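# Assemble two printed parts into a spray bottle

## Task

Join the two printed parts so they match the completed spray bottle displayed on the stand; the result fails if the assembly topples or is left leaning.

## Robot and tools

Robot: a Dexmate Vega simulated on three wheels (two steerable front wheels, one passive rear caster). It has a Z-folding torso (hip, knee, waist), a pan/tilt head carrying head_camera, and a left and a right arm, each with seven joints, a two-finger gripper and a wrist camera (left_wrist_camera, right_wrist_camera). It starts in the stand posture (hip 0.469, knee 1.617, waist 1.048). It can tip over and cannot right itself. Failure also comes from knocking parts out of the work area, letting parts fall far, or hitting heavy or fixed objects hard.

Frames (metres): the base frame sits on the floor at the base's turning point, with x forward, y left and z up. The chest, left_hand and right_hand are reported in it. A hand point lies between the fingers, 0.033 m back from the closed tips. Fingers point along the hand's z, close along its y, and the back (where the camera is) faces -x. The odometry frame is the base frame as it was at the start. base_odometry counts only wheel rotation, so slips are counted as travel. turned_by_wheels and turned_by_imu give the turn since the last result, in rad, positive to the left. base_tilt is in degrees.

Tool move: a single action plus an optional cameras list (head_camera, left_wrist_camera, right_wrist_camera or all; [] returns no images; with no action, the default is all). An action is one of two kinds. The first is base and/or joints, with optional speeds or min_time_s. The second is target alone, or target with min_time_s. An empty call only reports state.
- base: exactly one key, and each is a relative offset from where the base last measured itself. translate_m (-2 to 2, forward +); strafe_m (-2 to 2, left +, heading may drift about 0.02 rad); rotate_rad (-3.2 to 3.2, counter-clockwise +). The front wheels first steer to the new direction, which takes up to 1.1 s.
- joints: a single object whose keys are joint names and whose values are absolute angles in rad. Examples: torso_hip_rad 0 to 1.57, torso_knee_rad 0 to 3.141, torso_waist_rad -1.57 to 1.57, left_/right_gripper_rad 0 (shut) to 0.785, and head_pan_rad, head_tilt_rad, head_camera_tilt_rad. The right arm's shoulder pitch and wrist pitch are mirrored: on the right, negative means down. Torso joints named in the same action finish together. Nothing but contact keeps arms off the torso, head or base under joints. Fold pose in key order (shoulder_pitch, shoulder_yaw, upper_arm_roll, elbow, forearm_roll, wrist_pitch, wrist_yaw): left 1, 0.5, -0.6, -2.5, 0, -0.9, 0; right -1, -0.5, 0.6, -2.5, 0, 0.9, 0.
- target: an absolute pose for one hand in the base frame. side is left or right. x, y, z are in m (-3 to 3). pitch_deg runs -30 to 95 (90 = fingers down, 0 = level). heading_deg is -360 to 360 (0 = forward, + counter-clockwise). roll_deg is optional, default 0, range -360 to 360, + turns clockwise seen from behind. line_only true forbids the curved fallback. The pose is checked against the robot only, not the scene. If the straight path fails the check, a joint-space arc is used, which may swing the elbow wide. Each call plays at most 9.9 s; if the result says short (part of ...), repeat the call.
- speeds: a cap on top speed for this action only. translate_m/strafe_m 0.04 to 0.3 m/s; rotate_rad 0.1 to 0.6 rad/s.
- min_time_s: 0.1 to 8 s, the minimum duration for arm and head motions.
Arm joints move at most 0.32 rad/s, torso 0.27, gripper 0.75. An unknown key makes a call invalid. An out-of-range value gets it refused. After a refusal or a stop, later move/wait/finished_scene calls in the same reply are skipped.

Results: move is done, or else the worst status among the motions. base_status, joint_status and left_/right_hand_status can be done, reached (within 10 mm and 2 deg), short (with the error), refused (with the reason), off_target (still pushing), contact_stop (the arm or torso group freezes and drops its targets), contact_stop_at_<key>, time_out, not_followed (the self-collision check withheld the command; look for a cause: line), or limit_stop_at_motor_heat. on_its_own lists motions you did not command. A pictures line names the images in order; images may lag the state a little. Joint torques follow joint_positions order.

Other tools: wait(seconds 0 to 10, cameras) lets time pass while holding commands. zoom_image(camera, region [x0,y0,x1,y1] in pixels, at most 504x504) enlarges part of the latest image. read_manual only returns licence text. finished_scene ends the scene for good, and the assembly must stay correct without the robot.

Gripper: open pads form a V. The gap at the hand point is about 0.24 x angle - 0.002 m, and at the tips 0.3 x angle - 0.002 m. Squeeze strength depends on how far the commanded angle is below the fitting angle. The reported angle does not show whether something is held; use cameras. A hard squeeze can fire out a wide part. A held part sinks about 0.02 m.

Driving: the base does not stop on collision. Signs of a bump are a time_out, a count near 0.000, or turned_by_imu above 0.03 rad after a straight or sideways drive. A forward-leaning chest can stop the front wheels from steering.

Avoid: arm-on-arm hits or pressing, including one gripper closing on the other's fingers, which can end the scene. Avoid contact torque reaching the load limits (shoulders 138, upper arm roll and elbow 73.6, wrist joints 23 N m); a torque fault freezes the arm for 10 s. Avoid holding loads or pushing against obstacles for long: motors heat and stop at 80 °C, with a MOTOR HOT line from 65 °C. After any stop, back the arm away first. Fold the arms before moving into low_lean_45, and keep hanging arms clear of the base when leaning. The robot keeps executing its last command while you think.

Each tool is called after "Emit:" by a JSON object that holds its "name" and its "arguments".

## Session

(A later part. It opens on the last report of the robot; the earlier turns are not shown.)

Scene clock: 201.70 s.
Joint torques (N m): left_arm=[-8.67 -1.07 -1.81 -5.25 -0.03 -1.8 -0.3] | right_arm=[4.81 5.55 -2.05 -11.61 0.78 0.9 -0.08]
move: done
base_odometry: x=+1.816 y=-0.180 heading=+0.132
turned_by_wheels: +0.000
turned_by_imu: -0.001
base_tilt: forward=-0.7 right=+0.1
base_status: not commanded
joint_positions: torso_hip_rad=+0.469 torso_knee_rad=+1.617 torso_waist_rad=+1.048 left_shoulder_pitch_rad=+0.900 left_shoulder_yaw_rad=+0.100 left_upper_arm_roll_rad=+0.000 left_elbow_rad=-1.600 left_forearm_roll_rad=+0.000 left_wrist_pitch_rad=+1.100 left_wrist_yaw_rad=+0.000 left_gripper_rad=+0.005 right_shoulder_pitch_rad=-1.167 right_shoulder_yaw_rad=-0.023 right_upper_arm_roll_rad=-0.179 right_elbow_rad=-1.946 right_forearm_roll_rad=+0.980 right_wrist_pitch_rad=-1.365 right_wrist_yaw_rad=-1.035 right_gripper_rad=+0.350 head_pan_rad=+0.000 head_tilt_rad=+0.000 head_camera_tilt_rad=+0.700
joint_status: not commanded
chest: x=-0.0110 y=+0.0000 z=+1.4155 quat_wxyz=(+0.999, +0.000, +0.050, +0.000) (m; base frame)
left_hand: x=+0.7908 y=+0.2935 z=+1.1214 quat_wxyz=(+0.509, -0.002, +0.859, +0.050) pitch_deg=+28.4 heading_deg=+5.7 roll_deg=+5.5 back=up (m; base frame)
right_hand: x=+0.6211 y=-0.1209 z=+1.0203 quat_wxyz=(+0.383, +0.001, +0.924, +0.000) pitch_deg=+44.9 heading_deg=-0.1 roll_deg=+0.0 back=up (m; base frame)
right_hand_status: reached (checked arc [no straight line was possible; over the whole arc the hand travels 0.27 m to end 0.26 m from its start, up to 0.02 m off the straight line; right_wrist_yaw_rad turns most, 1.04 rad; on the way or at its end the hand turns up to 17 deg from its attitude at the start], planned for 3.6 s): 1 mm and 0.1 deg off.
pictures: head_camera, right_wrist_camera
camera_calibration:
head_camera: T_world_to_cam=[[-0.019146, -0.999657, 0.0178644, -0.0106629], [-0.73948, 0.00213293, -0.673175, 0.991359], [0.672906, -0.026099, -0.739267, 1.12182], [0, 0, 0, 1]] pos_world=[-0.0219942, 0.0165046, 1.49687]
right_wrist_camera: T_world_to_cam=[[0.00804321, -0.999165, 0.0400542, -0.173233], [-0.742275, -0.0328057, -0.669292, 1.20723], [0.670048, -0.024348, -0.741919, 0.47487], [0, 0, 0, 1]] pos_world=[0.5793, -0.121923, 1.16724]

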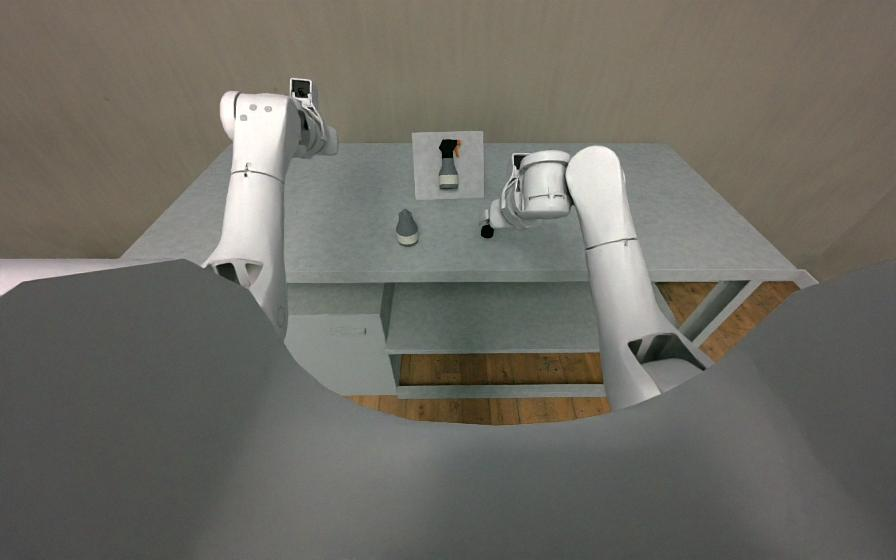

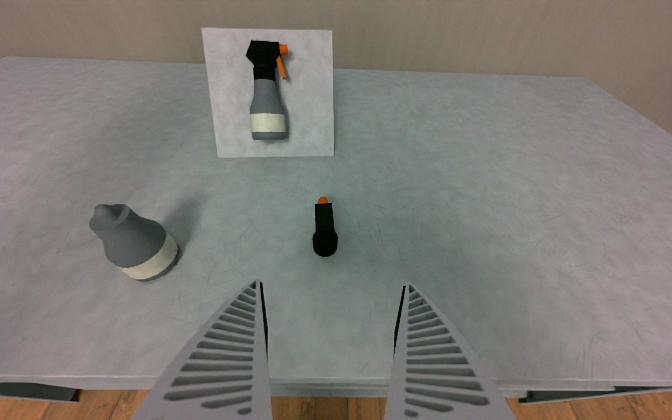

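Emit:
{"name": "move", "arguments": {"target": {"side":"right","x":0.62,"y":-0.02,"z":1.02,"pitch_deg":45,"heading_deg":0,"roll_deg":0}, "cameras": ["head_camera","right_wrist_camera"]}}

Scene clock: 216.40 s.
Joint torques (N m): left_arm=[-7.95 -2.86 -2.68 -5.89 0.43 -1.93 -0.11] | right_arm=[16.11 6.28 -3.24 -4.16 0.16 1.51 -0.27]
move: done
base_odometry: x=+1.816 y=-0.180 heading=+0.132
turned_by_wheels: +0.000
turned_by_imu: +0.000
base_tilt: forward=-0.7 right=+0.1
base_status: not commanded
joint_positions: torso_hip_rad=+0.469 torso_knee_rad=+1.617 torso_waist_rad=+1.048 left_shoulder_pitch_rad=+0.900 left_shoulder_yaw_rad=+0.100 left_upper_arm_roll_rad=+0.000 left_elbow_rad=-1.600 left_forearm_roll_rad=+0.000 left_wrist_pitch_rad=+1.100 left_wrist_yaw_rad=+0.000 left_gripper_rad=+0.005 right_shoulder_pitch_rad=-1.139 right_shoulder_yaw_rad=+0.177 right_upper_arm_roll_rad=-0.329 right_elbow_rad=-1.813 right_forearm_roll_rad=+0.808 right_wrist_pitch_rad=-1.265 right_wrist_yaw_rad=-1.086 right_gripper_rad=+0.350 head_pan_rad=+0.000 head_tilt_rad=+0.000 head_camera_tilt_rad=+0.700
joint_status: not commanded
chest: x=-0.0110 y=+0.0000 z=+1.4155 quat_wxyz=(+0.999, +0.000, +0.050, +0.000) (m; base frame)
left_hand: x=+0.7908 y=+0.2935 z=+1.1214 quat_wxyz=(+0.509, -0.002, +0.859, +0.050) pitch_deg=+28.4 heading_deg=+5.7 roll_deg=+5.5 back=up (m; base frame)
right_hand: x=+0.6200 y=-0.0223 z=+1.0194 quat_wxyz=(+0.382, +0.000, +0.924, +0.000) pitch_deg=+45.1 heading_deg=+0.0 roll_deg=+0.0 back=up (m; base frame)
right_hand_status: reached (straight line, planned for 1.0 s): 2 mm and 0.1 deg off.
pictures: head_camera, right_wrist_camera
camera_calibration:
head_camera: T_world_to_cam=[[-0.019146, -0.999657, 0.0178644, -0.0106629], [-0.73948, 0.00213293, -0.673175, 0.991359], [0.672906, -0.026099, -0.739267, 1.12182], [0, 0, 0, 1]] pos_world=[-0.0219942, 0.0165046, 1.49687]
right_wrist_camera: T_world_to_cam=[[0.00975495, -0.999152, 0.0400127, -0.0757166], [-0.743658, -0.0339995, -0.667695, 1.20822], [0.668489, -0.0232425, -0.743359, 0.479958], [0, 0, 0, 1]] pos_world=[0.578395, -0.0234181, 1.16653]

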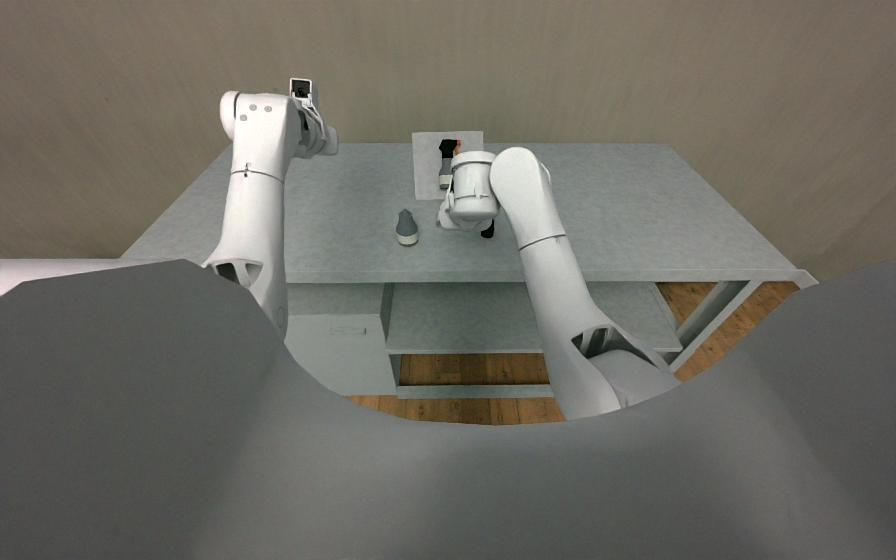

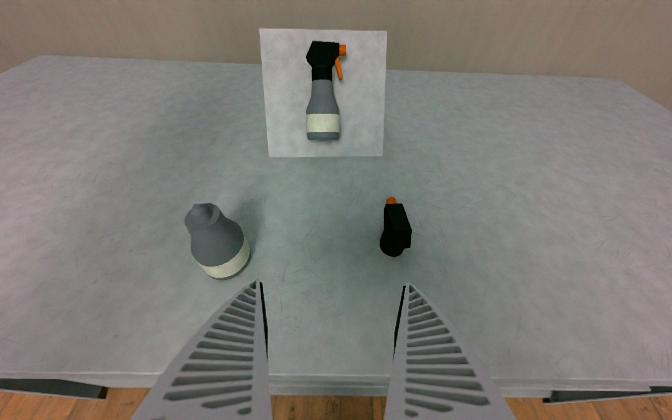

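Emit:
{"name": "zoom_image", "arguments": {"camera": "right_wrist_camera", "region": [170, 190, 270, 290]}}

Emit:
{"name": "zoom_image", "arguments": {"camera": "right_wrist_camera", "region": [360, 190, 440, 270]}}

Emit:
{"name": "zoom_image", "arguments": {"camera": "head_camera", "region": [380, 190, 440, 260]}}

Scaled by 5.040 from the camera's 672x420 image, which has a finer 960x600 frame.

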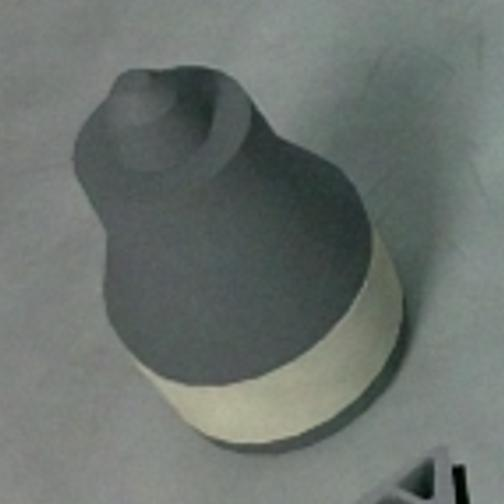

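Scaled by 6.300 from the camera's 672x420 image, which has a finer 960x600 frame.

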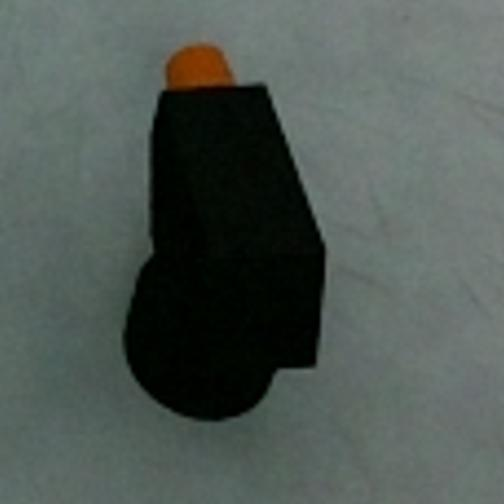

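Scaled by 7.200 from the camera's 896x560 image, which has a finer 960x600 frame.

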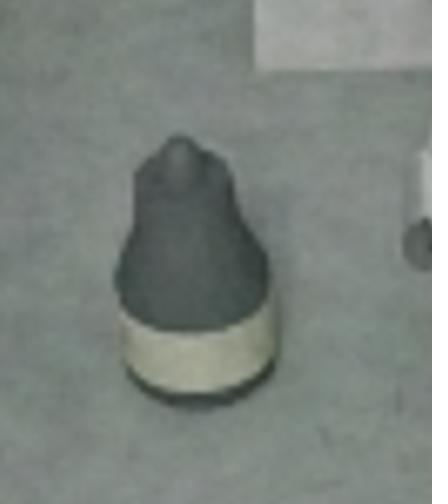

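Emit:
{"name": "zoom_image", "arguments": {"camera": "head_camera", "region": [420, 140, 520, 250]}}

Scaled by 4.582 from the camera's 896x560 image, which has a finer 960x600 frame.

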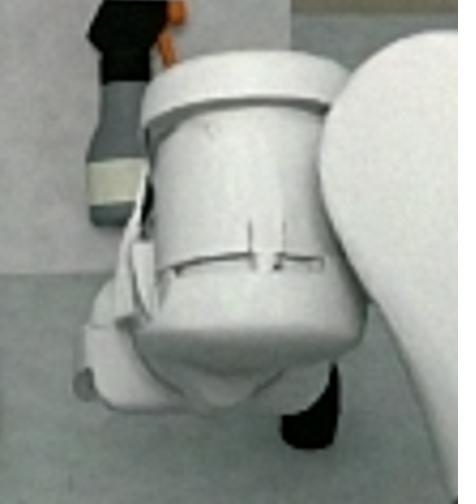

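Emit:
{"name": "move", "arguments": {"target": {"side":"right","x":0.69,"y":-0.122,"z":0.99,"pitch_deg":45,"heading_deg":8,"roll_deg":0}, "cameras": ["head_camera","right_wrist_camera"]}}

Emit:
{"name": "zoom_image", "arguments": {"camera": "right_wrist_camera", "region": [230, 190, 430, 390]}}

Scene clock: 233.23 s.
Joint torques (N m): left_arm=[-8.55 -0.61 -2.79 -8.43 0.15 -1.4 -0.2] | right_arm=[19.45 -1.97 0.91 -5.43 0.34 1.39 0.4]
move: done
base_odometry: x=+1.816 y=-0.180 heading=+0.132
turned_by_wheels: +0.000
turned_by_imu: -0.001
base_tilt: forward=-0.7 right=+0.1
base_status: not commanded
joint_positions: torso_hip_rad=+0.469 torso_knee_rad=+1.617 torso_waist_rad=+1.048 left_shoulder_pitch_rad=+0.900 left_shoulder_yaw_rad=+0.100 left_upper_arm_roll_rad=+0.000 left_elbow_rad=-1.600 left_forearm_roll_rad=+0.000 left_wrist_pitch_rad=+1.100 left_wrist_yaw_rad=+0.000 left_gripper_rad=+0.005 right_shoulder_pitch_rad=-0.981 right_shoulder_yaw_rad=-0.228 right_upper_arm_roll_rad=-0.326 right_elbow_rad=-1.640 right_forearm_roll_rad=+0.846 right_wrist_pitch_rad=-1.192 right_wrist_yaw_rad=-0.597 right_gripper_rad=+0.350 head_pan_rad=+0.000 head_tilt_rad=+0.000 head_camera_tilt_rad=+0.700
joint_status: not commanded
chest: x=-0.0110 y=+0.0000 z=+1.4155 quat_wxyz=(+0.999, +0.000, +0.050, +0.000) (m; base frame)
left_hand: x=+0.7908 y=+0.2935 z=+1.1214 quat_wxyz=(+0.509, -0.002, +0.859, +0.050) pitch_deg=+28.4 heading_deg=+5.7 roll_deg=+5.5 back=up (m; base frame)
right_hand: x=+0.6893 y=-0.1210 z=+0.9899 quat_wxyz=(+0.382, -0.064, +0.922, +0.026) pitch_deg=+45.0 heading_deg=+7.9 roll_deg=+0.0 back=up (m; base frame)
right_hand_status: reached (straight line, planned for 1.9 s): 1 mm and 0.1 deg off.
pictures: head_camera, right_wrist_camera
camera_calibration:
head_camera: T_world_to_cam=[[-0.019146, -0.999657, 0.0178644, -0.0106629], [-0.73948, 0.00213293, -0.673175, 0.991359], [0.672906, -0.026099, -0.739267, 1.12182], [0, 0, 0, 1]] pos_world=[-0.0219942, 0.0165046, 1.49687]
right_wrist_camera: T_world_to_cam=[[0.147812, -0.988182, 0.0406078, -0.268288], [-0.731437, -0.13686, -0.668034, 1.21616], [0.665696, 0.069041, -0.743022, 0.422071], [0, 0, 0, 1]] pos_world=[0.648227, -0.127815, 1.13694]

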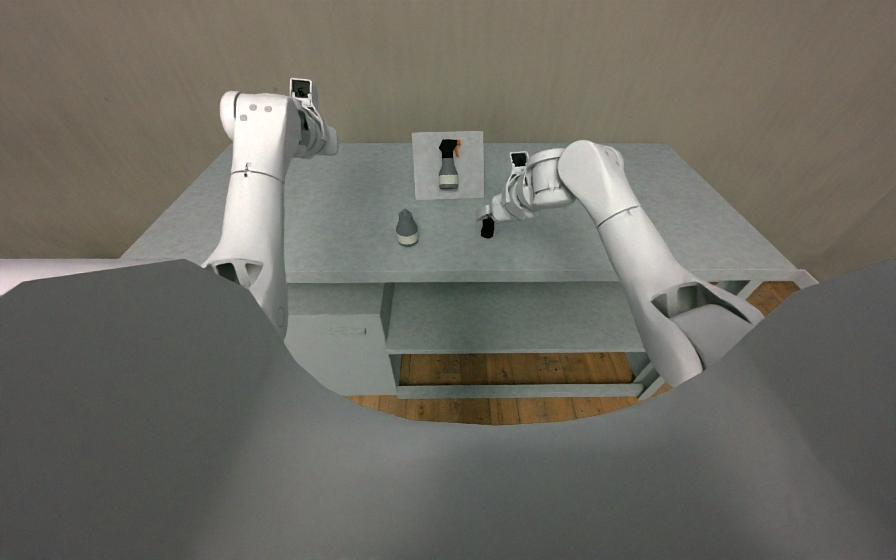

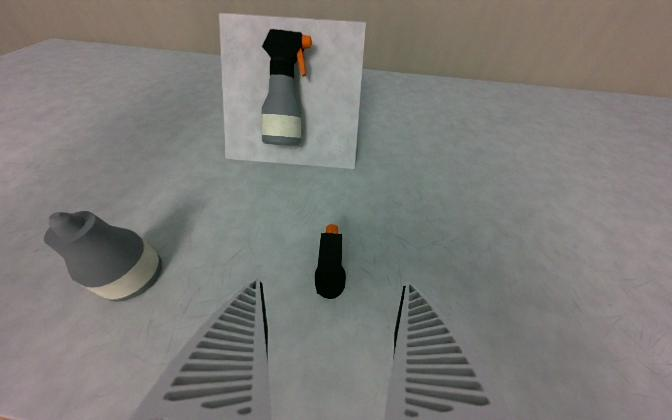

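Scaled by 2.520 from the camera's 672x420 image, which has a finer 960x600 frame.

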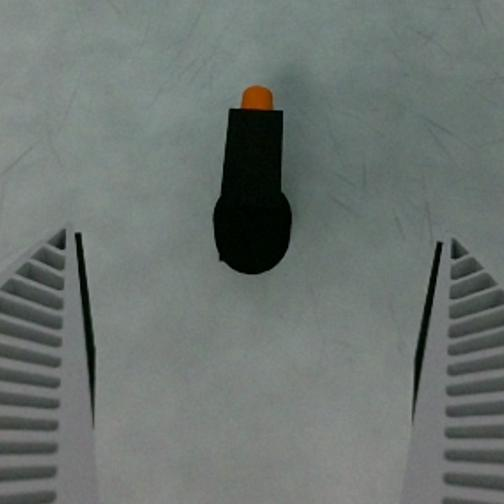

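Emit:
{"name": "move", "arguments": {"target": {"side":"right","x":0.735,"y":-0.1135,"z":0.945,"pitch_deg":45,"heading_deg":8,"roll_deg":0}, "cameras": ["right_wrist_camera"]}}

Emit:
{"name": "zoom_image", "arguments": {"camera": "right_wrist_camera", "region": [230, 190, 430, 390]}}

Scene clock: 239.17 s.
Joint torques (N m): left_arm=[-8.97 -3.58 -1.84 -5.52 0.55 -2.26 0.13] | right_arm=[22.74 2.16 1.7 -5.19 -0.32 1.06 0.24]
move: done
base_odometry: x=+1.816 y=-0.180 heading=+0.132
turned_by_wheels: +0.000
turned_by_imu: +0.000
base_tilt: forward=-0.7 right=+0.1
base_status: not commanded
joint_positions: torso_hip_rad=+0.469 torso_knee_rad=+1.617 torso_waist_rad=+1.048 left_shoulder_pitch_rad=+0.900 left_shoulder_yaw_rad=+0.100 left_upper_arm_roll_rad=+0.000 left_elbow_rad=-1.600 left_forearm_roll_rad=+0.000 left_wrist_pitch_rad=+1.100 left_wrist_yaw_rad=+0.000 left_gripper_rad=+0.005 right_shoulder_pitch_rad=-0.856 right_shoulder_yaw_rad=-0.216 right_upper_arm_roll_rad=-0.464 right_elbow_rad=-1.304 right_forearm_roll_rad=+0.742 right_wrist_pitch_rad=-0.962 right_wrist_yaw_rad=-0.425 right_gripper_rad=+0.350 head_pan_rad=+0.000 head_tilt_rad=+0.000 head_camera_tilt_rad=+0.700
joint_status: not commanded
chest: x=-0.0110 y=+0.0000 z=+1.4155 quat_wxyz=(+0.999, +0.000, +0.050, +0.000) (m; base frame)
left_hand: x=+0.7908 y=+0.2935 z=+1.1214 quat_wxyz=(+0.509, -0.002, +0.859, +0.050) pitch_deg=+28.4 heading_deg=+5.7 roll_deg=+5.5 back=up (m; base frame)
right_hand: x=+0.7342 y=-0.1136 z=+0.9453 quat_wxyz=(+0.381, -0.064, +0.922, +0.027) pitch_deg=+45.0 heading_deg=+8.0 roll_deg=+0.0 back=up (m; base frame)
right_hand_status: reached (straight line, planned for 1.4 s): 1 mm and 0.0 deg off.
pictures: right_wrist_camera
camera_calibration:
right_wrist_camera: T_world_to_cam=[[0.148582, -0.988084, 0.0401707, -0.265858], [-0.731556, -0.137158, -0.667842, 1.22013], [0.665394, 0.0698423, -0.743218, 0.358985], [0, 0, 0, 1]] pos_world=[0.693226, -0.120412, 1.09233]

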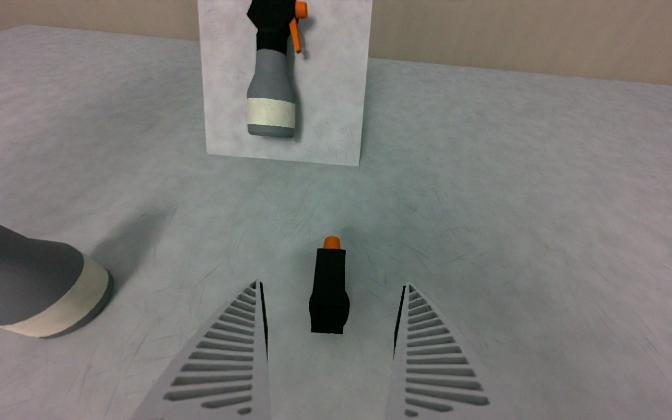

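Scaled by 2.520 from the camera's 672x420 image, which has a finer 960x600 frame.

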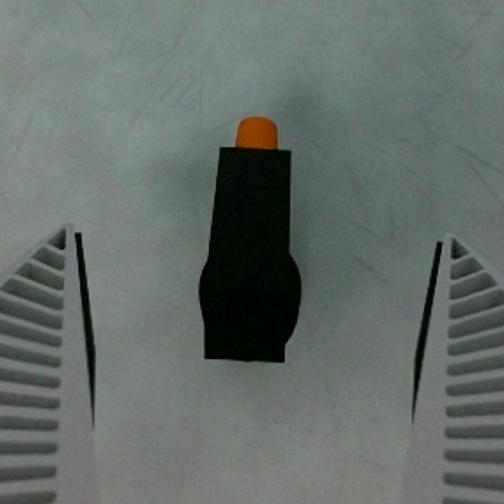

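Emit:
{"name": "move", "arguments": {"target": {"side":"right","x":0.769,"y":-0.109,"z":0.912,"pitch_deg":45,"heading_deg":8,"roll_deg":0}, "cameras": ["right_wrist_camera","head_camera"]}}

Emit:
{"name": "zoom_image", "arguments": {"camera": "right_wrist_camera", "region": [230, 220, 430, 420]}}

Emit:
{"name": "zoom_image", "arguments": {"camera": "head_camera", "region": [440, 170, 540, 260]}}

Scene clock: 244.03 s.
Joint torques (N m): left_arm=[-9.95 -3.99 -2.23 -7.28 0.06 -1.52 -0.1] | right_arm=[20.16 3.79 0.42 -5.99 -0.07 1.87 0.32]
move: done
base_odometry: x=+1.816 y=-0.180 heading=+0.132
turned_by_wheels: +0.000
turned_by_imu: +0.000
base_tilt: forward=-0.8 right=+0.1
base_status: not commanded
joint_positions: torso_hip_rad=+0.469 torso_knee_rad=+1.617 torso_waist_rad=+1.048 left_shoulder_pitch_rad=+0.900 left_shoulder_yaw_rad=+0.100 left_upper_arm_roll_rad=+0.000 left_elbow_rad=-1.600 left_forearm_roll_rad=+0.000 left_wrist_pitch_rad=+1.100 left_wrist_yaw_rad=+0.000 left_gripper_rad=+0.005 right_shoulder_pitch_rad=-0.717 right_shoulder_yaw_rad=-0.141 right_upper_arm_roll_rad=-0.557 right_elbow_rad=-0.924 right_forearm_roll_rad=+0.660 right_wrist_pitch_rad=-0.752 right_wrist_yaw_rad=-0.277 right_gripper_rad=+0.350 head_pan_rad=+0.000 head_tilt_rad=+0.000 head_camera_tilt_rad=+0.700
joint_status: not commanded
chest: x=-0.0110 y=+0.0000 z=+1.4155 quat_wxyz=(+0.999, +0.000, +0.050, +0.000) (m; base frame)
left_hand: x=+0.7908 y=+0.2935 z=+1.1214 quat_wxyz=(+0.509, -0.002, +0.859, +0.050) pitch_deg=+28.4 heading_deg=+5.7 roll_deg=+5.5 back=up (m; base frame)
right_hand: x=+0.7685 y=-0.1091 z=+0.9120 quat_wxyz=(+0.381, -0.064, +0.922, +0.027) pitch_deg=+45.0 heading_deg=+8.0 roll_deg=+0.0 back=up (m; base frame)
right_hand_status: reached (straight line, planned for 1.5 s): 1 mm and 0.0 deg off.
pictures: head_camera, right_wrist_camera
camera_calibration:
head_camera: T_world_to_cam=[[-0.019146, -0.999657, 0.0178644, -0.0106629], [-0.73948, 0.00213293, -0.673175, 0.991359], [0.672906, -0.026099, -0.739267, 1.12182], [0, 0, 0, 1]] pos_world=[-0.0219942, 0.0165046, 1.49687]
right_wrist_camera: T_world_to_cam=[[0.148442, -0.988105, 0.0401815, -0.265067], [-0.731536, -0.137057, -0.667885, 1.22357], [0.665447, 0.0697476, -0.743179, 0.311074], [0, 0, 0, 1]] pos_world=[0.727426, -0.115912, 1.05903]

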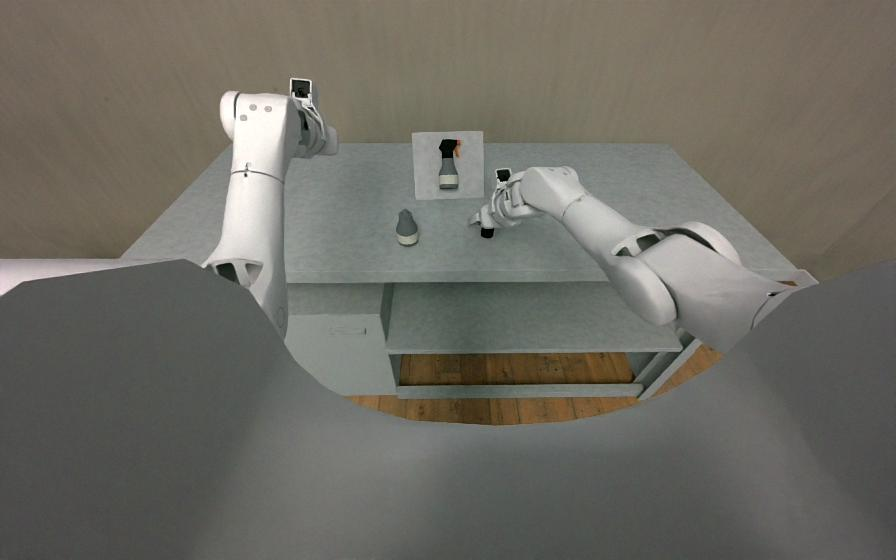

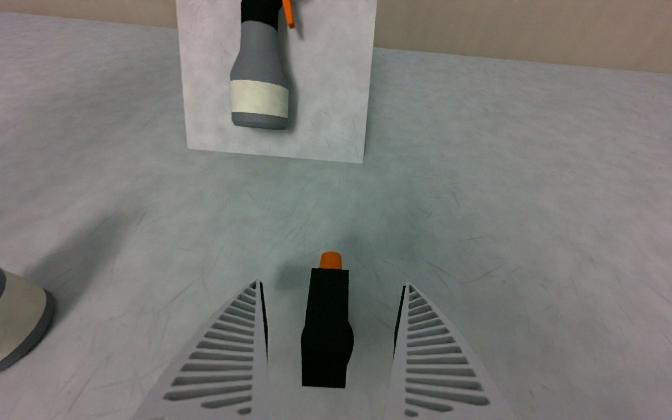

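Scaled by 2.520 from the camera's 672x420 image, which has a finer 960x600 frame.

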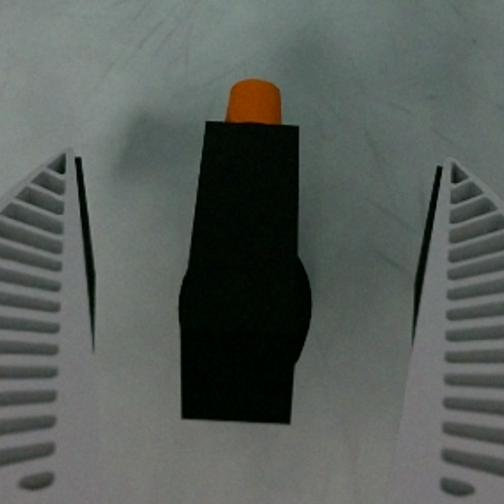

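Scaled by 5.040 from the camera's 896x560 image, which has a finer 960x600 frame.

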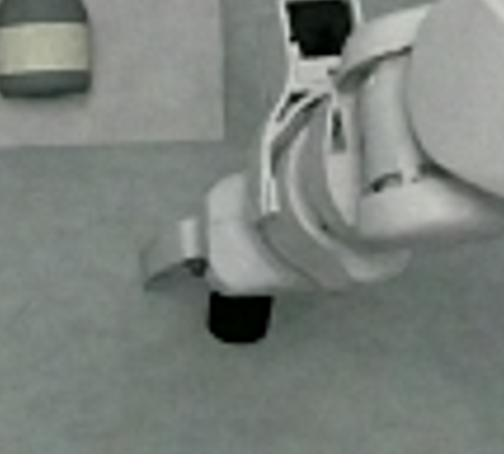

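Emit:
{"name": "move", "arguments": {"target": {"side":"right","x":0.768,"y":-0.103,"z":0.912,"pitch_deg":45,"heading_deg":8,"roll_deg":0}}}

Emit:
{"name": "move", "arguments": {"joints": {"right_gripper_rad":0.16}, "cameras": ["right_wrist_camera"]}}

Emit:
{"name": "zoom_image", "arguments": {"camera": "right_wrist_camera", "region": [230, 220, 430, 420]}}

Scene clock: 248.30 s.
Joint torques (N m): left_arm=[-7.36 -2.54 -2.06 -6.17 0.38 -2.12 -0.14] | right_arm=[10.61 4.23 0.54 -5.05 -0.09 1.61 -0.03]
move: done
base_odometry: x=+1.816 y=-0.180 heading=+0.132
turned_by_wheels: +0.000
turned_by_imu: +0.000
base_tilt: forward=-0.7 right=+0.1
base_status: not commanded
joint_positions: torso_hip_rad=+0.469 torso_knee_rad=+1.617 torso_waist_rad=+1.048 left_shoulder_pitch_rad=+0.900 left_shoulder_yaw_rad=+0.100 left_upper_arm_roll_rad=+0.000 left_elbow_rad=-1.600 left_forearm_roll_rad=+0.000 left_wrist_pitch_rad=+1.100 left_wrist_yaw_rad=+0.000 left_gripper_rad=+0.005 right_shoulder_pitch_rad=-0.715 right_shoulder_yaw_rad=-0.132 right_upper_arm_roll_rad=-0.559 right_elbow_rad=-0.920 right_forearm_roll_rad=+0.659 right_wrist_pitch_rad=-0.749 right_wrist_yaw_rad=-0.283 right_gripper_rad=+0.350 head_pan_rad=+0.000 head_tilt_rad=+0.000 head_camera_tilt_rad=+0.700
joint_status: not commanded
chest: x=-0.0110 y=+0.0000 z=+1.4155 quat_wxyz=(+0.999, +0.000, +0.050, +0.000) (m; base frame)
left_hand: x=+0.7908 y=+0.2935 z=+1.1214 quat_wxyz=(+0.509, -0.002, +0.859, +0.050) pitch_deg=+28.4 heading_deg=+5.7 roll_deg=+5.5 back=up (m; base frame)
right_hand: x=+0.7683 y=-0.1047 z=+0.9122 quat_wxyz=(+0.382, -0.064, +0.922, +0.027) pitch_deg=+45.0 heading_deg=+8.0 roll_deg=+0.0 back=up (m; base frame)
right_hand_status: reached (straight line, planned for 0.2 s): 2 mm and 0.0 deg off.
pictures: none

Scene clock: 249.00 s.
Joint torques (N m): left_arm=[-9.03 0.16 -3.36 -6.03 -0.31 -1.53 0.07] | right_arm=[10.15 2.64 0.29 -4.12 -0.21 2.01 -0.35]
move: done
base_odometry: x=+1.816 y=-0.180 heading=+0.132
turned_by_wheels: +0.000
turned_by_imu: +0.000
base_tilt: forward=-0.8 right=+0.1
base_status: not commanded
joint_positions: torso_hip_rad=+0.469 torso_knee_rad=+1.617 torso_waist_rad=+1.048 left_shoulder_pitch_rad=+0.900 left_shoulder_yaw_rad=+0.100 left_upper_arm_roll_rad=+0.000 left_elbow_rad=-1.600 left_forearm_roll_rad=+0.000 left_wrist_pitch_rad=+1.100 left_wrist_yaw_rad=+0.000 left_gripper_rad=+0.005 right_shoulder_pitch_rad=-0.716 right_shoulder_yaw_rad=-0.129 right_upper_arm_roll_rad=-0.559 right_elbow_rad=-0.920 right_forearm_roll_rad=+0.659 right_wrist_pitch_rad=-0.749 right_wrist_yaw_rad=-0.285 right_gripper_rad=+0.160 head_pan_rad=+0.000 head_tilt_rad=+0.000 head_camera_tilt_rad=+0.700
joint_status: all done
chest: x=-0.0110 y=+0.0000 z=+1.4155 quat_wxyz=(+0.999, +0.000, +0.050, +0.000) (m; base frame)
left_hand: x=+0.7908 y=+0.2935 z=+1.1214 quat_wxyz=(+0.509, -0.002, +0.859, +0.050) pitch_deg=+28.4 heading_deg=+5.7 roll_deg=+5.5 back=up (m; base frame)
right_hand: x=+0.7681 y=-0.1034 z=+0.9122 quat_wxyz=(+0.382, -0.064, +0.922, +0.027) pitch_deg=+45.0 heading_deg=+8.0 roll_deg=+0.0 back=up (m; base frame)
pictures: right_wrist_camera
camera_calibration:
right_wrist_camera: T_world_to_cam=[[0.148633, -0.988068, 0.0403635, -0.259711], [-0.731016, -0.13727, -0.66841, 1.22435], [0.665975, 0.0698412, -0.742697, 0.310207], [0, 0, 0, 1]] pos_world=[0.727028, -0.110212, 1.05924]

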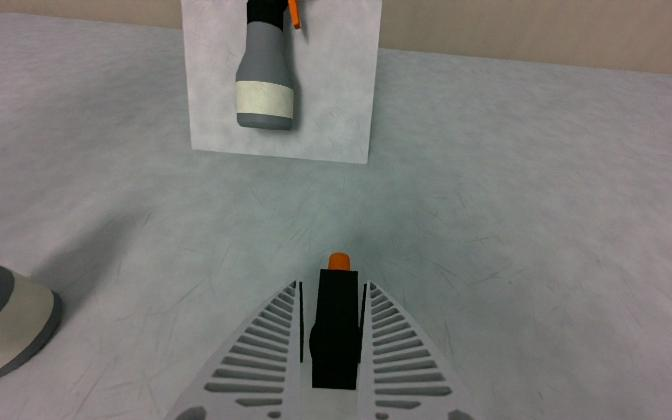

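Scaled by 2.520 from the camera's 672x420 image, which has a finer 960x600 frame.

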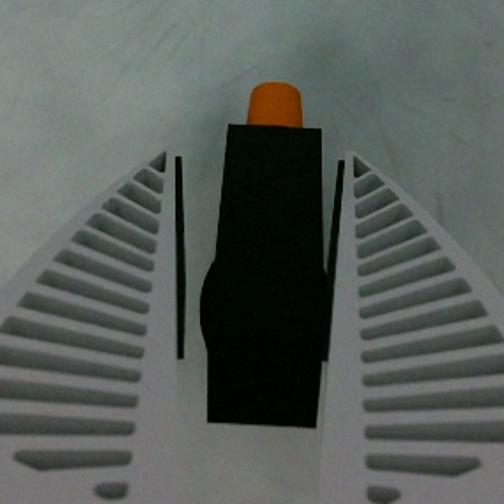

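Emit:
{"name": "move", "arguments": {"target": {"side":"right","x":0.768,"y":-0.1075,"z":0.912,"pitch_deg":45,"heading_deg":4.5,"roll_deg":0}, "cameras": ["right_wrist_camera"]}}

Emit:
{"name": "zoom_image", "arguments": {"camera": "right_wrist_camera", "region": [230, 220, 430, 420]}}

Scene clock: 252.63 s.
Joint torques (N m): left_arm=[-11.84 -4.2 -0.8 -5.5 0 -2.33 -0.02] | right_arm=[9.39 4.7 7.8 -4.89 0.32 1.5 -0.25]
move: done
base_odometry: x=+1.816 y=-0.180 heading=+0.132
turned_by_wheels: +0.000
turned_by_imu: +0.000
base_tilt: forward=-0.8 right=+0.1
base_status: not commanded
joint_positions: torso_hip_rad=+0.469 torso_knee_rad=+1.617 torso_waist_rad=+1.048 left_shoulder_pitch_rad=+0.900 left_shoulder_yaw_rad=+0.100 left_upper_arm_roll_rad=+0.000 left_elbow_rad=-1.600 left_forearm_roll_rad=+0.000 left_wrist_pitch_rad=+1.100 left_wrist_yaw_rad=+0.000 left_gripper_rad=+0.005 right_shoulder_pitch_rad=-0.725 right_shoulder_yaw_rad=-0.101 right_upper_arm_roll_rad=-0.530 right_elbow_rad=-0.916 right_forearm_roll_rad=+0.669 right_wrist_pitch_rad=-0.742 right_wrist_yaw_rad=-0.358 right_gripper_rad=+0.160 head_pan_rad=+0.000 head_tilt_rad=+0.000 head_camera_tilt_rad=+0.700
joint_status: not commanded
chest: x=-0.0110 y=+0.0000 z=+1.4155 quat_wxyz=(+0.999, +0.000, +0.050, +0.000) (m; base frame)
left_hand: x=+0.7908 y=+0.2935 z=+1.1214 quat_wxyz=(+0.509, -0.002, +0.859, +0.050) pitch_deg=+28.4 heading_deg=+5.7 roll_deg=+5.5 back=up (m; base frame)
right_hand: x=+0.7681 y=-0.1072 z=+0.9121 quat_wxyz=(+0.382, -0.038, +0.923, +0.016) pitch_deg=+45.0 heading_deg=+4.7 roll_deg=+0.0 back=up (m; base frame)
right_hand_status: reached (straight line, planned for 0.6 s): 0 mm and 0.2 deg off.
pictures: right_wrist_camera
camera_calibration:
right_wrist_camera: T_world_to_cam=[[0.0920542, -0.994916, 0.0408522, -0.221169], [-0.737586, -0.0956916, -0.668438, 1.23324], [0.668949, 0.0314005, -0.742645, 0.303993], [0, 0, 0, 1]] pos_world=[0.726623, -0.11158, 1.05914]

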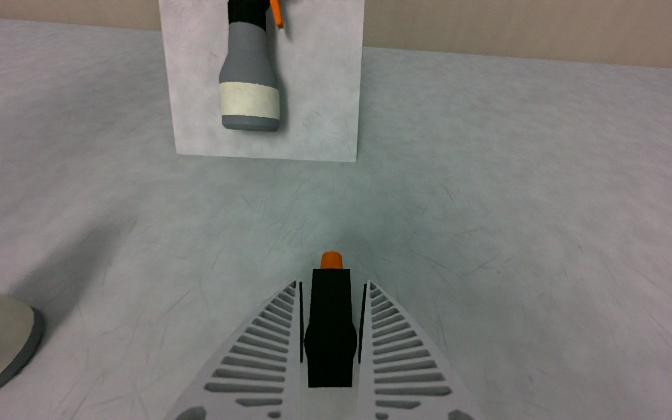

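Scaled by 2.520 from the camera's 672x420 image, which has a finer 960x600 frame.

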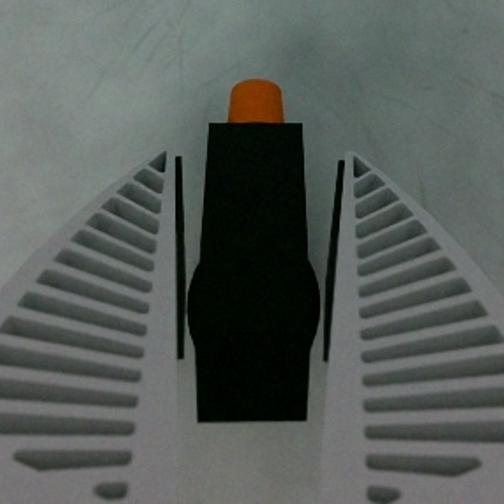

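Emit:
{"name": "move", "arguments": {"joints": {"right_gripper_rad":0.07}, "min_time_s": 1.0, "cameras": ["right_wrist_camera"]}}

Emit:
{"name": "zoom_image", "arguments": {"camera": "right_wrist_camera", "region": [230, 220, 430, 420]}}

Scene clock: 254.40 s.
Joint torques (N m): left_arm=[-9.93 -3.95 -1.89 -6.7 0.48 -2.31 -0.68] | right_arm=[10.61 3.66 7.07 -4.24 0.48 2.33 -0.18]
move: done
base_odometry: x=+1.816 y=-0.180 heading=+0.132
turned_by_wheels: +0.000
turned_by_imu: +0.000
base_tilt: forward=-0.7 right=+0.1
base_status: not commanded
joint_positions: torso_hip_rad=+0.469 torso_knee_rad=+1.617 torso_waist_rad=+1.048 left_shoulder_pitch_rad=+0.900 left_shoulder_yaw_rad=+0.100 left_upper_arm_roll_rad=+0.000 left_elbow_rad=-1.600 left_forearm_roll_rad=+0.000 left_wrist_pitch_rad=+1.100 left_wrist_yaw_rad=+0.000 left_gripper_rad=+0.005 right_shoulder_pitch_rad=-0.726 right_shoulder_yaw_rad=-0.099 right_upper_arm_roll_rad=-0.528 right_elbow_rad=-0.916 right_forearm_roll_rad=+0.670 right_wrist_pitch_rad=-0.741 right_wrist_yaw_rad=-0.362 right_gripper_rad=+0.070 head_pan_rad=+0.000 head_tilt_rad=+0.000 head_camera_tilt_rad=+0.700
joint_status: all done
chest: x=-0.0110 y=+0.0000 z=+1.4155 quat_wxyz=(+0.999, +0.000, +0.050, +0.000) (m; base frame)
left_hand: x=+0.7908 y=+0.2935 z=+1.1214 quat_wxyz=(+0.509, -0.002, +0.859, +0.050) pitch_deg=+28.4 heading_deg=+5.7 roll_deg=+5.5 back=up (m; base frame)
right_hand: x=+0.7680 y=-0.1075 z=+0.9121 quat_wxyz=(+0.382, -0.037, +0.923, +0.015) pitch_deg=+45.0 heading_deg=+4.5 roll_deg=+0.0 back=up (m; base frame)
pictures: right_wrist_camera
camera_calibration:
right_wrist_camera: T_world_to_cam=[[0.0885296, -0.995234, 0.0408933, -0.218788], [-0.738024, -0.0931105, -0.66832, 1.23363], [0.668942, 0.0289858, -0.742749, 0.303909], [0, 0, 0, 1]] pos_world=[0.726522, -0.11169, 1.05914]

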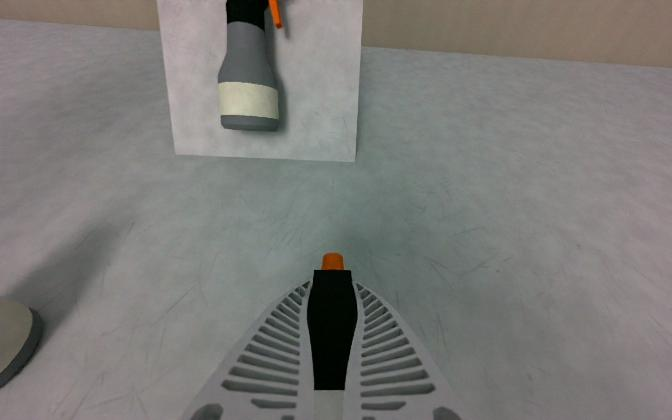

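Scaled by 2.520 from the camera's 672x420 image, which has a finer 960x600 frame.

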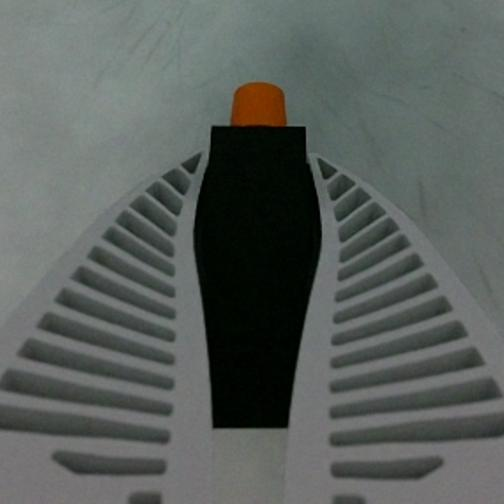

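Emit:
{"name": "move", "arguments": {"target": {"side":"right","x":0.768,"y":-0.1075,"z":0.94,"pitch_deg":45,"heading_deg":4.5,"roll_deg":0}, "min_time_s": 2, "cameras": ["right_wrist_camera","head_camera"]}}

Emit:
{"name": "zoom_image", "arguments": {"camera": "right_wrist_camera", "region": [230, 220, 430, 420]}}

Emit:
{"name": "zoom_image", "arguments": {"camera": "head_camera", "region": [440, 170, 540, 260]}}

Scene clock: 258.43 s.
Joint torques (N m): left_arm=[-9.99 -1.4 -1.62 -5.66 0.46 -2.43 -0.29] | right_arm=[10.25 0.04 7.16 -11.25 0.44 1.57 -0.23]
move: done
base_odometry: x=+1.816 y=-0.180 heading=+0.132
turned_by_wheels: +0.000
turned_by_imu: +0.000
base_tilt: forward=-0.7 right=+0.0
base_status: not commanded
joint_positions: torso_hip_rad=+0.469 torso_knee_rad=+1.617 torso_waist_rad=+1.048 left_shoulder_pitch_rad=+0.900 left_shoulder_yaw_rad=+0.100 left_upper_arm_roll_rad=+0.000 left_elbow_rad=-1.600 left_forearm_roll_rad=+0.000 left_wrist_pitch_rad=+1.100 left_wrist_yaw_rad=+0.000 left_gripper_rad=+0.005 right_shoulder_pitch_rad=-0.731 right_shoulder_yaw_rad=-0.116 right_upper_arm_roll_rad=-0.498 right_elbow_rad=-1.022 right_forearm_roll_rad=+0.698 right_wrist_pitch_rad=-0.834 right_wrist_yaw_rad=-0.412 right_gripper_rad=+0.070 head_pan_rad=+0.000 head_tilt_rad=+0.000 head_camera_tilt_rad=+0.700
joint_status: not commanded
chest: x=-0.0110 y=+0.0000 z=+1.4155 quat_wxyz=(+0.999, +0.000, +0.050, +0.000) (m; base frame)
left_hand: x=+0.7908 y=+0.2935 z=+1.1214 quat_wxyz=(+0.509, -0.002, +0.859, +0.050) pitch_deg=+28.4 heading_deg=+5.7 roll_deg=+5.5 back=up (m; base frame)
right_hand: x=+0.7680 y=-0.1074 z=+0.9388 quat_wxyz=(+0.382, -0.036, +0.923, +0.015) pitch_deg=+45.0 heading_deg=+4.5 roll_deg=+0.0 back=up (m; base frame)
right_hand_status: reached (straight line, planned for 2.0 s): 1 mm and 0.0 deg off.
pictures: head_camera, right_wrist_camera
camera_calibration:
head_camera: T_world_to_cam=[[-0.019146, -0.999657, 0.0178644, -0.0106629], [-0.73948, 0.00213293, -0.673175, 0.991359], [0.672906, -0.026099, -0.739267, 1.12182], [0, 0, 0, 1]] pos_world=[-0.0219942, 0.0165046, 1.49687]
right_wrist_camera: T_world_to_cam=[[0.0883156, -0.995262, 0.0406671, -0.219482], [-0.73824, -0.0928084, -0.668123, 1.25145], [0.668732, 0.0289836, -0.742939, 0.324099], [0, 0, 0, 1]] pos_world=[0.726521, -0.11169, 1.08584]

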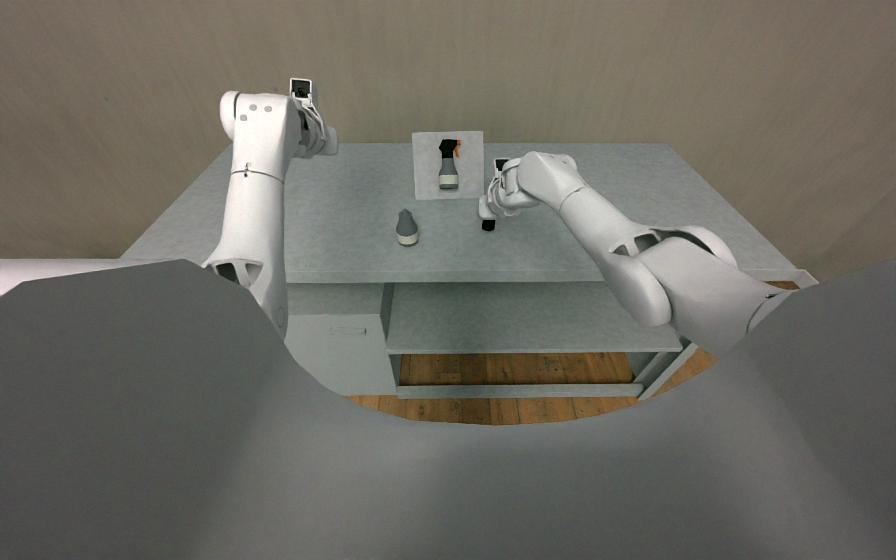

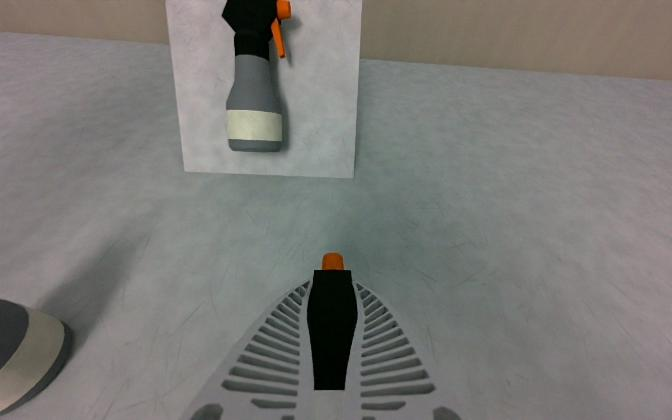

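Scaled by 2.520 from the camera's 672x420 image, which has a finer 960x600 frame.

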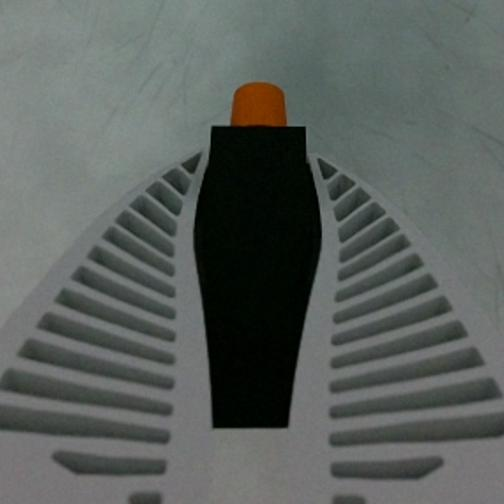

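Scaled by 5.040 from the camera's 896x560 image, which has a finer 960x600 frame.

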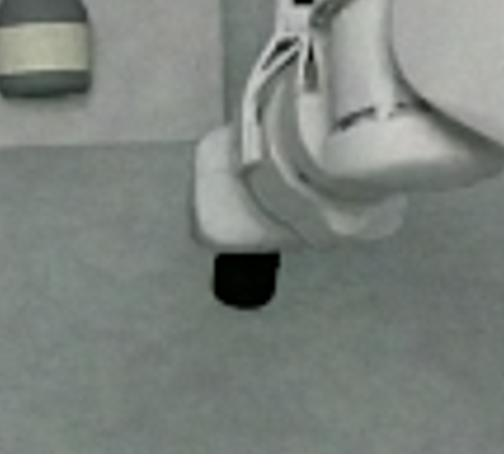

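Emit:
{"name": "move", "arguments": {"target": {"side":"right","x":0.70,"y":-0.02,"z":1.09,"pitch_deg":45,"heading_deg":4.5,"roll_deg":0}, "min_time_s": 2.5, "cameras": ["right_wrist_camera","head_camera"]}}

Emit:
{"name": "zoom_image", "arguments": {"camera": "right_wrist_camera", "region": [110, 190, 290, 370]}}

Scene clock: 266.47 s.
Joint torques (N m): left_arm=[-9.83 -1.68 -1.92 -6.3 0.82 -2.58 0.2] | right_arm=[10.19 8.69 5.31 -11.19 0.92 0.98 -0.15]
move: done
base_odometry: x=+1.816 y=-0.180 heading=+0.132
turned_by_wheels: +0.000
turned_by_imu: -0.001
base_tilt: forward=-0.7 right=+0.1
base_status: not commanded
joint_positions: torso_hip_rad=+0.469 torso_knee_rad=+1.617 torso_waist_rad=+1.048 left_shoulder_pitch_rad=+0.900 left_shoulder_yaw_rad=+0.100 left_upper_arm_roll_rad=+0.000 left_elbow_rad=-1.600 left_forearm_roll_rad=+0.000 left_wrist_pitch_rad=+1.100 left_wrist_yaw_rad=+0.000 left_gripper_rad=+0.005 right_shoulder_pitch_rad=-0.802 right_shoulder_yaw_rad=+0.157 right_upper_arm_roll_rad=-0.261 right_elbow_rad=-1.526 right_forearm_roll_rad=+0.887 right_wrist_pitch_rad=-1.330 right_wrist_yaw_rad=-1.001 right_gripper_rad=+0.070 head_pan_rad=+0.000 head_tilt_rad=+0.000 head_camera_tilt_rad=+0.700
joint_status: not commanded
chest: x=-0.0110 y=+0.0000 z=+1.4155 quat_wxyz=(+0.999, +0.000, +0.050, +0.000) (m; base frame)
left_hand: x=+0.7908 y=+0.2935 z=+1.1214 quat_wxyz=(+0.509, -0.002, +0.859, +0.050) pitch_deg=+28.4 heading_deg=+5.7 roll_deg=+5.5 back=up (m; base frame)
right_hand: x=+0.7005 y=-0.0204 z=+1.0888 quat_wxyz=(+0.382, -0.036, +0.923, +0.015) pitch_deg=+45.0 heading_deg=+4.5 roll_deg=+0.0 back=up (m; base frame)
right_hand_status: reached (straight line, planned for 2.5 s): 1 mm and 0.0 deg off.
pictures: head_camera, right_wrist_camera
camera_calibration:
head_camera: T_world_to_cam=[[-0.019146, -0.999657, 0.0178644, -0.0106629], [-0.73948, 0.00213293, -0.673175, 0.991359], [0.672906, -0.026099, -0.739267, 1.12182], [0, 0, 0, 1]] pos_world=[-0.0219942, 0.0165046, 1.49687]
right_wrist_camera: T_world_to_cam=[[0.0883206, -0.995262, 0.0406543, -0.13293], [-0.738335, -0.0928077, -0.668019, 1.30993], [0.668627, 0.0289833, -0.743033, 0.478274], [0, 0, 0, 1]] pos_world=[0.659121, -0.0245905, 1.23584]

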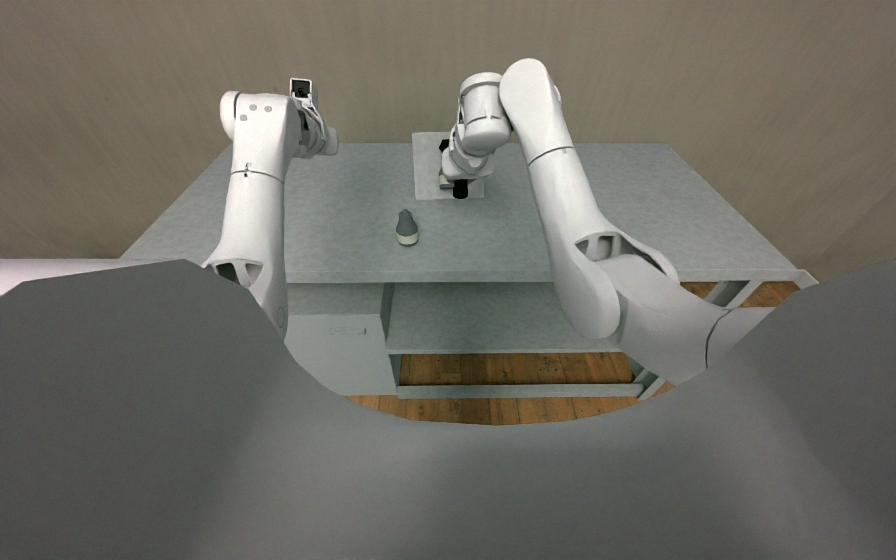

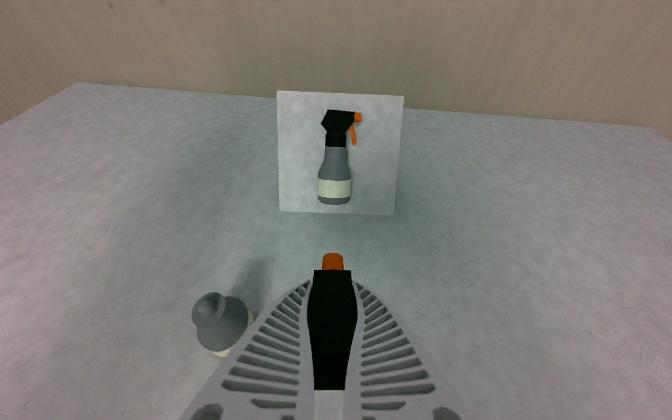

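Scaled by 2.800 from the camera's 672x420 image, which has a finer 960x600 frame.

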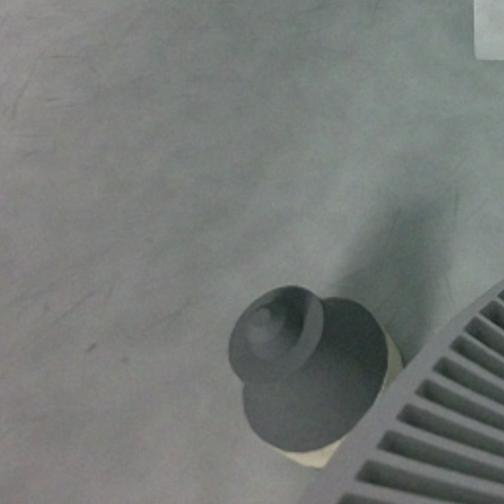

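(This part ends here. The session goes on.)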